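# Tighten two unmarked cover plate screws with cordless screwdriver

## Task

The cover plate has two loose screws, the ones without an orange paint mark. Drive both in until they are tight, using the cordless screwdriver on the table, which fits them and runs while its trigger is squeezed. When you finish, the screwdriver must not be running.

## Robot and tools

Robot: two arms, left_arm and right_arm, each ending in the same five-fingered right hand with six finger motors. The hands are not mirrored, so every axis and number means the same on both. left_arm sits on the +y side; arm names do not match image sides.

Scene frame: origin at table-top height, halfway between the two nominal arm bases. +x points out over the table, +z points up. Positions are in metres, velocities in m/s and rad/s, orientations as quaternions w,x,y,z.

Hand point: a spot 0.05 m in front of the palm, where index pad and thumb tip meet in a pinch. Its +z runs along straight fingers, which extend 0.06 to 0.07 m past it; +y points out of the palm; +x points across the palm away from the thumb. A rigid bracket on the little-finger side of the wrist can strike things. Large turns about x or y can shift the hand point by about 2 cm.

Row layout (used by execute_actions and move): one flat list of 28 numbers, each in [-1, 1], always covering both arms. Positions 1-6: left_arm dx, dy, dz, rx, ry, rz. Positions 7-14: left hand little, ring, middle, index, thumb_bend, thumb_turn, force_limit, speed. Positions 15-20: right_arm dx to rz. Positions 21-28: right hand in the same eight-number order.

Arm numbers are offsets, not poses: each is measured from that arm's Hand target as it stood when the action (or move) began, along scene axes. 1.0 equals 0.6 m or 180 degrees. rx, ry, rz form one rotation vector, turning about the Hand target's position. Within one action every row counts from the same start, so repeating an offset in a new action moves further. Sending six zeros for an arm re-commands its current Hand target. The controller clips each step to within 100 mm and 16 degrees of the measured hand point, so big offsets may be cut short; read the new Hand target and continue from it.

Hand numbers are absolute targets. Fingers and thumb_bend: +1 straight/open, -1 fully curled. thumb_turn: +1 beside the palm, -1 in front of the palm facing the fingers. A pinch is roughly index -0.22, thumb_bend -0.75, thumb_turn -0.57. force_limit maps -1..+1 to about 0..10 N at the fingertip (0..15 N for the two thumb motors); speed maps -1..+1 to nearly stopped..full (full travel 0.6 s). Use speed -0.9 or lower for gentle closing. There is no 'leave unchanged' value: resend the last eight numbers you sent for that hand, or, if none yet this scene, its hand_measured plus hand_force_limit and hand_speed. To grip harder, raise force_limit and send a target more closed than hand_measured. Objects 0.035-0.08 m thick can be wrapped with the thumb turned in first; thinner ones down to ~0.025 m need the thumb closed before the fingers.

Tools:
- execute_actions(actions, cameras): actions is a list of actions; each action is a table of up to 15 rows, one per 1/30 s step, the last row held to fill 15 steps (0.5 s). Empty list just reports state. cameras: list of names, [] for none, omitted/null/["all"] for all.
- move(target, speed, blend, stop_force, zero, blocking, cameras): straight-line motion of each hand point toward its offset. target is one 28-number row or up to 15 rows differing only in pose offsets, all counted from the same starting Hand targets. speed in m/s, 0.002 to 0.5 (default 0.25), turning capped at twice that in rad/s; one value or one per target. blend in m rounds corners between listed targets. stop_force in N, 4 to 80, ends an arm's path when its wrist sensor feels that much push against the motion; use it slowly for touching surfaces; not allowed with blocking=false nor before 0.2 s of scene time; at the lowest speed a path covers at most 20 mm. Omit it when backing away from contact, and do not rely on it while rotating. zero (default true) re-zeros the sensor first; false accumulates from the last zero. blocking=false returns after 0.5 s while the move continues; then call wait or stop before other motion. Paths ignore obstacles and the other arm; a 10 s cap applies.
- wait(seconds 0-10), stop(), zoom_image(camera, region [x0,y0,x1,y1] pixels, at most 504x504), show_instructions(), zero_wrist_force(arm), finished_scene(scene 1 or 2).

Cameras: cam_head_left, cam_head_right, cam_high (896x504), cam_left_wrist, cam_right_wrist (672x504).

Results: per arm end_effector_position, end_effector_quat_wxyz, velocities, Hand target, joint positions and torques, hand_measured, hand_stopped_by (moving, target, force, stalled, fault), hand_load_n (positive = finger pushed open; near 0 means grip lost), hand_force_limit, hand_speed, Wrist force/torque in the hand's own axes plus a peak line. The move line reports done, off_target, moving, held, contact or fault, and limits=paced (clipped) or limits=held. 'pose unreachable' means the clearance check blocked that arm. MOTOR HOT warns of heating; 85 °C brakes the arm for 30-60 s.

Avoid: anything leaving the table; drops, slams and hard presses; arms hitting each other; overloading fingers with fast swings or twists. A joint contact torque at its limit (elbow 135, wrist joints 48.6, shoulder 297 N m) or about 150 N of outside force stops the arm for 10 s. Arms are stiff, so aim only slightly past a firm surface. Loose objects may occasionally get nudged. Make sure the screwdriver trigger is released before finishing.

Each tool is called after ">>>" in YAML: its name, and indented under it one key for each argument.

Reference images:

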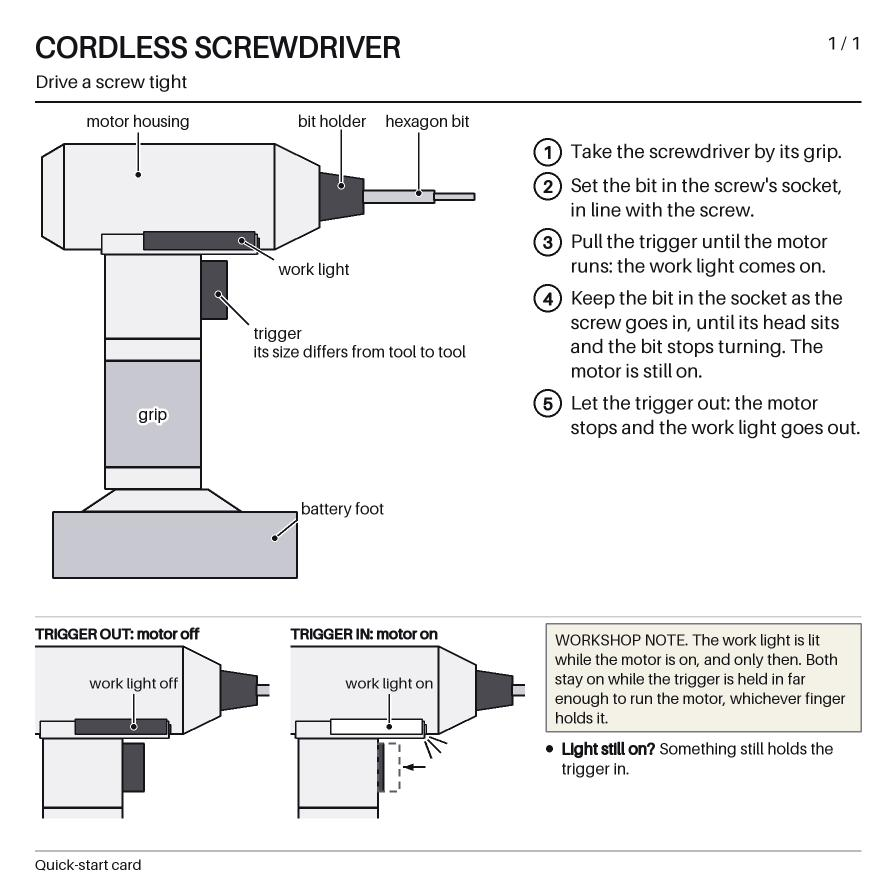

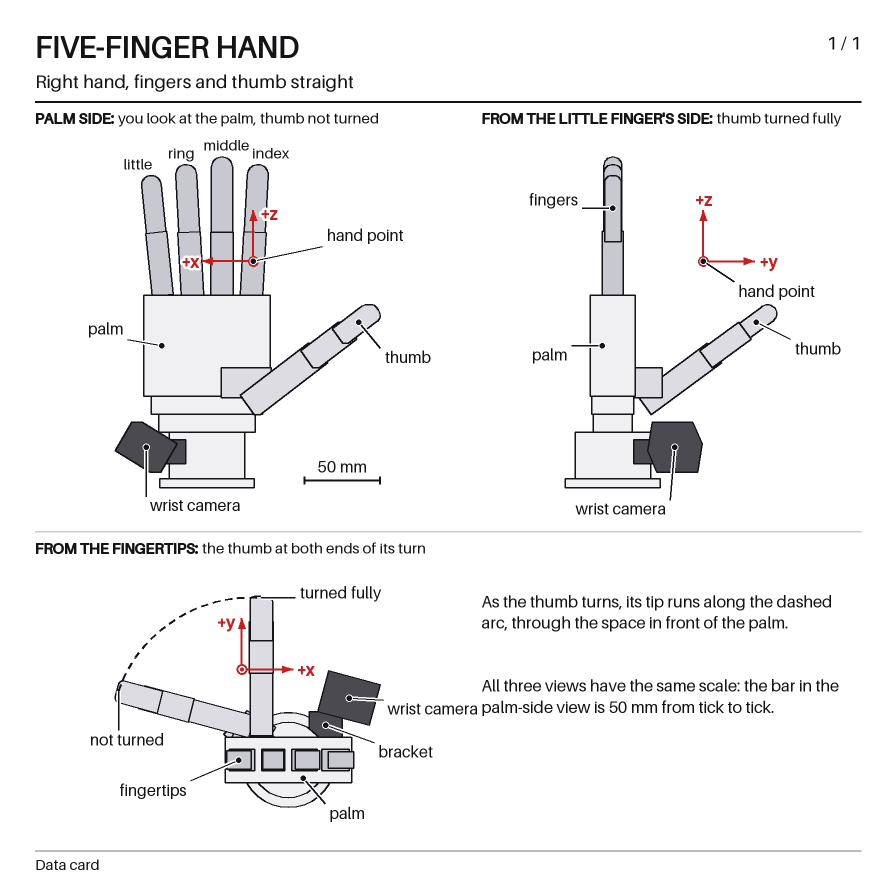

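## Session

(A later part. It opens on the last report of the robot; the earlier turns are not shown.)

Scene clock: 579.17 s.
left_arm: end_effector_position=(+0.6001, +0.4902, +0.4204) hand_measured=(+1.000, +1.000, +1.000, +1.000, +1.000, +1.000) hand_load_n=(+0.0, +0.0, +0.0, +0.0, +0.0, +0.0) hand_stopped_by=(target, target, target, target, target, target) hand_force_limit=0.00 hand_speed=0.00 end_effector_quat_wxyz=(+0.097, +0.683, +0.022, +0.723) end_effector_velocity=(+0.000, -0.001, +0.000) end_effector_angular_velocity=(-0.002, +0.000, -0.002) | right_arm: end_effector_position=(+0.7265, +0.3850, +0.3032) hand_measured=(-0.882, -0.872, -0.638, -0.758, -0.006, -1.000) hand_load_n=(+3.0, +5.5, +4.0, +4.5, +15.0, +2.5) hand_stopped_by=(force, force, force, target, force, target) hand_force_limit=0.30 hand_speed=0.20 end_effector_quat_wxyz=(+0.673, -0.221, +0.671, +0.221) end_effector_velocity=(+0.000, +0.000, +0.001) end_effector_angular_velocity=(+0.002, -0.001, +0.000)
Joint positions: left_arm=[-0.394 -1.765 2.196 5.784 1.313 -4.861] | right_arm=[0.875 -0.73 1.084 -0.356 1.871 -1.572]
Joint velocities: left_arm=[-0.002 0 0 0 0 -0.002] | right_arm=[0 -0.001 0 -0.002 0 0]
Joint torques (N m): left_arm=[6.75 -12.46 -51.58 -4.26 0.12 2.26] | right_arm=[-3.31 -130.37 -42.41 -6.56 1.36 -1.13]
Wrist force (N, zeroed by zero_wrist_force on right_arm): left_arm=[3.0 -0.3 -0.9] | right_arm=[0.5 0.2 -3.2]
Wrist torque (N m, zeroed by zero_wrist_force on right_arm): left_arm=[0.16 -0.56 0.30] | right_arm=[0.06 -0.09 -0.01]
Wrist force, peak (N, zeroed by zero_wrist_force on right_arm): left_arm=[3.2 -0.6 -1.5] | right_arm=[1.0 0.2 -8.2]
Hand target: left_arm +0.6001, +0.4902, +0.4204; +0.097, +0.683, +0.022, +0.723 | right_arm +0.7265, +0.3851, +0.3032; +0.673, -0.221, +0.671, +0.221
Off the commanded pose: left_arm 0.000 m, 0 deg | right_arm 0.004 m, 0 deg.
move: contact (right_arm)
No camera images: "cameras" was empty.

>>> execute_actions:
  actions:
    - [[0,0,0,0,0,0,1,1,1,1,1,1,0,0,0.0003,0.00022,0,0,0,0,-0.98,-0.98,-0.98,-0.82,-0.98,-1,0.3,0.1]]
    - [[0,0,0,0,0,0,1,1,1,1,1,1,0,0,0,0,0,0,0,0,-0.98,-0.98,-0.98,-0.82,-0.98,-1,0.3,0.1]]
  cameras: []

>>> execute_actions:
  actions:
    - [[0,0,0,0,0,0,1,1,1,1,1,1,0,0,0,0,0,0,0,0,-0.98,-0.98,-0.98,-0.74,-0.98,-1,0.3,0.2]]
    - [[0,0,0,0,0,0,1,1,1,1,1,1,0,0,0.0003,0.00022,0,0,0,0,-0.98,-0.98,-0.98,-0.82,-0.98,-1,0.3,0.1]]
  cameras: []

Scene clock: 580.60 s.
left_arm: end_effector_position=(+0.6001, +0.4902, +0.4204) hand_measured=(+1.000, +1.000, +1.000, +1.000, +1.000, +1.000) hand_load_n=(+0.0, +0.0, +0.0, +0.0, +0.0, +0.0) hand_stopped_by=(target, target, target, target, target, target) hand_force_limit=0.00 hand_speed=0.00 end_effector_quat_wxyz=(+0.097, +0.683, +0.022, +0.723) end_effector_velocity=(+0.000, +0.000, +0.000) end_effector_angular_velocity=(-0.001, +0.000, +0.001) | right_arm: end_effector_position=(+0.7267, +0.3852, +0.3032) hand_measured=(-0.882, -0.872, -0.638, -0.818, -0.006, -1.000) hand_load_n=(+2.5, +5.0, +4.5, +5.5, +15.5, +3.5) hand_stopped_by=(force, force, force, target, force, target) hand_force_limit=0.30 hand_speed=0.10 end_effector_quat_wxyz=(+0.673, -0.221, +0.671, +0.221) end_effector_velocity=(+0.000, +0.000, +0.000) end_effector_angular_velocity=(+0.000, +0.000, +0.000)
Joint positions: left_arm=[-0.394 -1.765 2.196 5.784 1.313 -4.861] | right_arm=[0.874 -0.73 1.083 -0.356 1.871 -1.572]
Joint velocities: left_arm=[0 0 0 0 -0.001 -0.001] | right_arm=[0 0 0 0 0 0]
Joint torques (N m): left_arm=[7.91 -9.3 -51.39 -4.12 0.39 2.34] | right_arm=[-14.28 -111.43 -51.66 -2.4 -1.44 -1.07]
Wrist force (N, zeroed by zero_wrist_force on right_arm): left_arm=[2.9 -0.4 -1.1] | right_arm=[-0.3 -0.7 -1.2]
Wrist torque (N m, zeroed by zero_wrist_force on right_arm): left_arm=[0.14 -0.52 0.29] | right_arm=[0.05 0.04 -0.03]
Wrist force, peak (N, zeroed by zero_wrist_force on right_arm): left_arm=[2.9 -0.5 -1.8] | right_arm=[0.9 0.5 -5.1]
Hand target: left_arm +0.6001, +0.4902, +0.4204; +0.097, +0.683, +0.022, +0.723 | right_arm +0.7267, +0.3852, +0.3032; +0.673, -0.221, +0.671, +0.221
Off the commanded pose: left_arm 0.000 m, 0 deg | right_arm 0.000 m, 0 deg.
No camera images: "cameras" was empty.

Scene clock: 581.80 s.
left_arm: end_effector_position=(+0.6001, +0.4902, +0.4204) hand_measured=(+1.000, +1.000, +1.000, +1.000, +1.000, +1.000) hand_load_n=(+0.5, +0.0, +0.0, +0.0, +0.0, +0.0) hand_stopped_by=(target, target, target, target, target, target) hand_force_limit=0.00 hand_speed=0.00 end_effector_quat_wxyz=(+0.097, +0.683, +0.022, +0.723) end_effector_velocity=(+0.000, +0.000, +0.000) end_effector_angular_velocity=(+0.001, +0.000, +0.000) | right_arm: end_effector_position=(+0.7269, +0.3853, +0.3032) hand_measured=(-0.882, -0.872, -0.638, -0.818, -0.006, -1.000) hand_load_n=(+3.0, +5.0, +4.5, +5.5, +15.5, +3.0) hand_stopped_by=(force, force, force, target, force, target) hand_force_limit=0.30 hand_speed=0.10 end_effector_quat_wxyz=(+0.673, -0.221, +0.671, +0.221) end_effector_velocity=(-0.001, +0.000, +0.001) end_effector_angular_velocity=(+0.000, +0.000, +0.001)
Joint positions: left_arm=[-0.394 -1.765 2.196 5.784 1.313 -4.861] | right_arm=[0.874 -0.729 1.082 -0.356 1.871 -1.572]
Joint velocities: left_arm=[0 0 0 0 0 0.001] | right_arm=[0 -0.001 0 0.001 0 0]
Joint torques (N m): left_arm=[4.01 -10.43 -50.68 -4.04 0.47 2.04] | right_arm=[-13.9 -119.62 -42.68 -1.85 -1.28 -1.15]
Wrist force (N, zeroed by zero_wrist_force on right_arm): left_arm=[2.9 -0.4 -1.0] | right_arm=[-0.1 -1.0 -1.7]
Wrist torque (N m, zeroed by zero_wrist_force on right_arm): left_arm=[0.13 -0.54 0.30] | right_arm=[0.12 -0.04 0.00]
Wrist force, peak (N, zeroed by zero_wrist_force on right_arm): left_arm=[3.2 -0.6 -1.5] | right_arm=[0.0 -1.2 -3.7]
Hand target: left_arm +0.6001, +0.4902, +0.4204; +0.097, +0.683, +0.022, +0.723 | right_arm +0.7269, +0.3853, +0.3032; +0.673, -0.221, +0.671, +0.221
Off the commanded pose: left_arm 0.000 m, 0 deg | right_arm 0.000 m, 0 deg.
No camera images: "cameras" was empty.

>>> move:
  target: [0,0,0,0,0,0,1,1,1,1,1,1,0,0,0.004,0.003,0,0,0,0,-0.98,-0.98,-0.98,-0.82,-0.98,-1,0.3,0.1]
  stop_force: 7
  speed: 0.002
  zero: false
  cameras: ["cam_left_wrist"]

Scene clock: 583.10 s.
left_arm: end_effector_position=(+0.6001, +0.4902, +0.4204) hand_measured=(+1.000, +1.000, +1.000, +1.000, +1.000, +1.000) hand_load_n=(+0.0, +0.0, +0.0, +0.0, +0.0, +0.0) hand_stopped_by=(target, target, target, target, target, target) hand_force_limit=0.00 hand_speed=0.00 end_effector_quat_wxyz=(+0.097, +0.683, +0.022, +0.723) end_effector_velocity=(+0.000, +0.001, +0.000) end_effector_angular_velocity=(+0.000, +0.001, +0.001) | right_arm: end_effector_position=(+0.7271, +0.3855, +0.3032) hand_measured=(-0.882, -0.872, -0.638, -0.818, -0.006, -1.000) hand_load_n=(+2.5, +4.5, +4.0, +5.5, +16.0, +3.0) hand_stopped_by=(force, force, force, target, force, target) hand_force_limit=0.30 hand_speed=0.10 end_effector_quat_wxyz=(+0.673, -0.221, +0.671, +0.221) end_effector_velocity=(+0.000, +0.000, +0.000) end_effector_angular_velocity=(+0.000, +0.000, +0.000)
Joint positions: left_arm=[-0.394 -1.765 2.196 5.784 1.313 -4.861] | right_arm=[0.874 -0.729 1.081 -0.355 1.87 -1.572]
Joint velocities: left_arm=[0.001 0 0 0.001 0 0] | right_arm=[0 0.001 0 0 0 0]
Joint torques (N m): left_arm=[3.52 -12.16 -49.71 -4.27 0.64 2.44] | right_arm=[-4.75 -128.32 -44.58 -6.48 1.4 -1.21]
Wrist force (N, zeroed by zero_wrist_force on right_arm): left_arm=[2.9 -0.2 -1.2] | right_arm=[0.6 0.8 -3.2]
Wrist torque (N m, zeroed by zero_wrist_force on right_arm): left_arm=[0.18 -0.53 0.30] | right_arm=[0.07 -0.08 -0.01]
Wrist force, peak (N, zeroed by zero_wrist_force on right_arm): left_arm=[3.3 -0.1 -1.1] | right_arm=[1.7 0.4 -11.7]
Hand target: left_arm +0.6001, +0.4902, +0.4204; +0.097, +0.683, +0.022, +0.723 | right_arm +0.7271, +0.3855, +0.3032; +0.673, -0.221, +0.671, +0.221
Off the commanded pose: left_arm 0.000 m, 0 deg | right_arm 0.003 m, 0 deg.
move: contact (right_arm)
Images, in order (width x height): cam_left_wrist 672x504.

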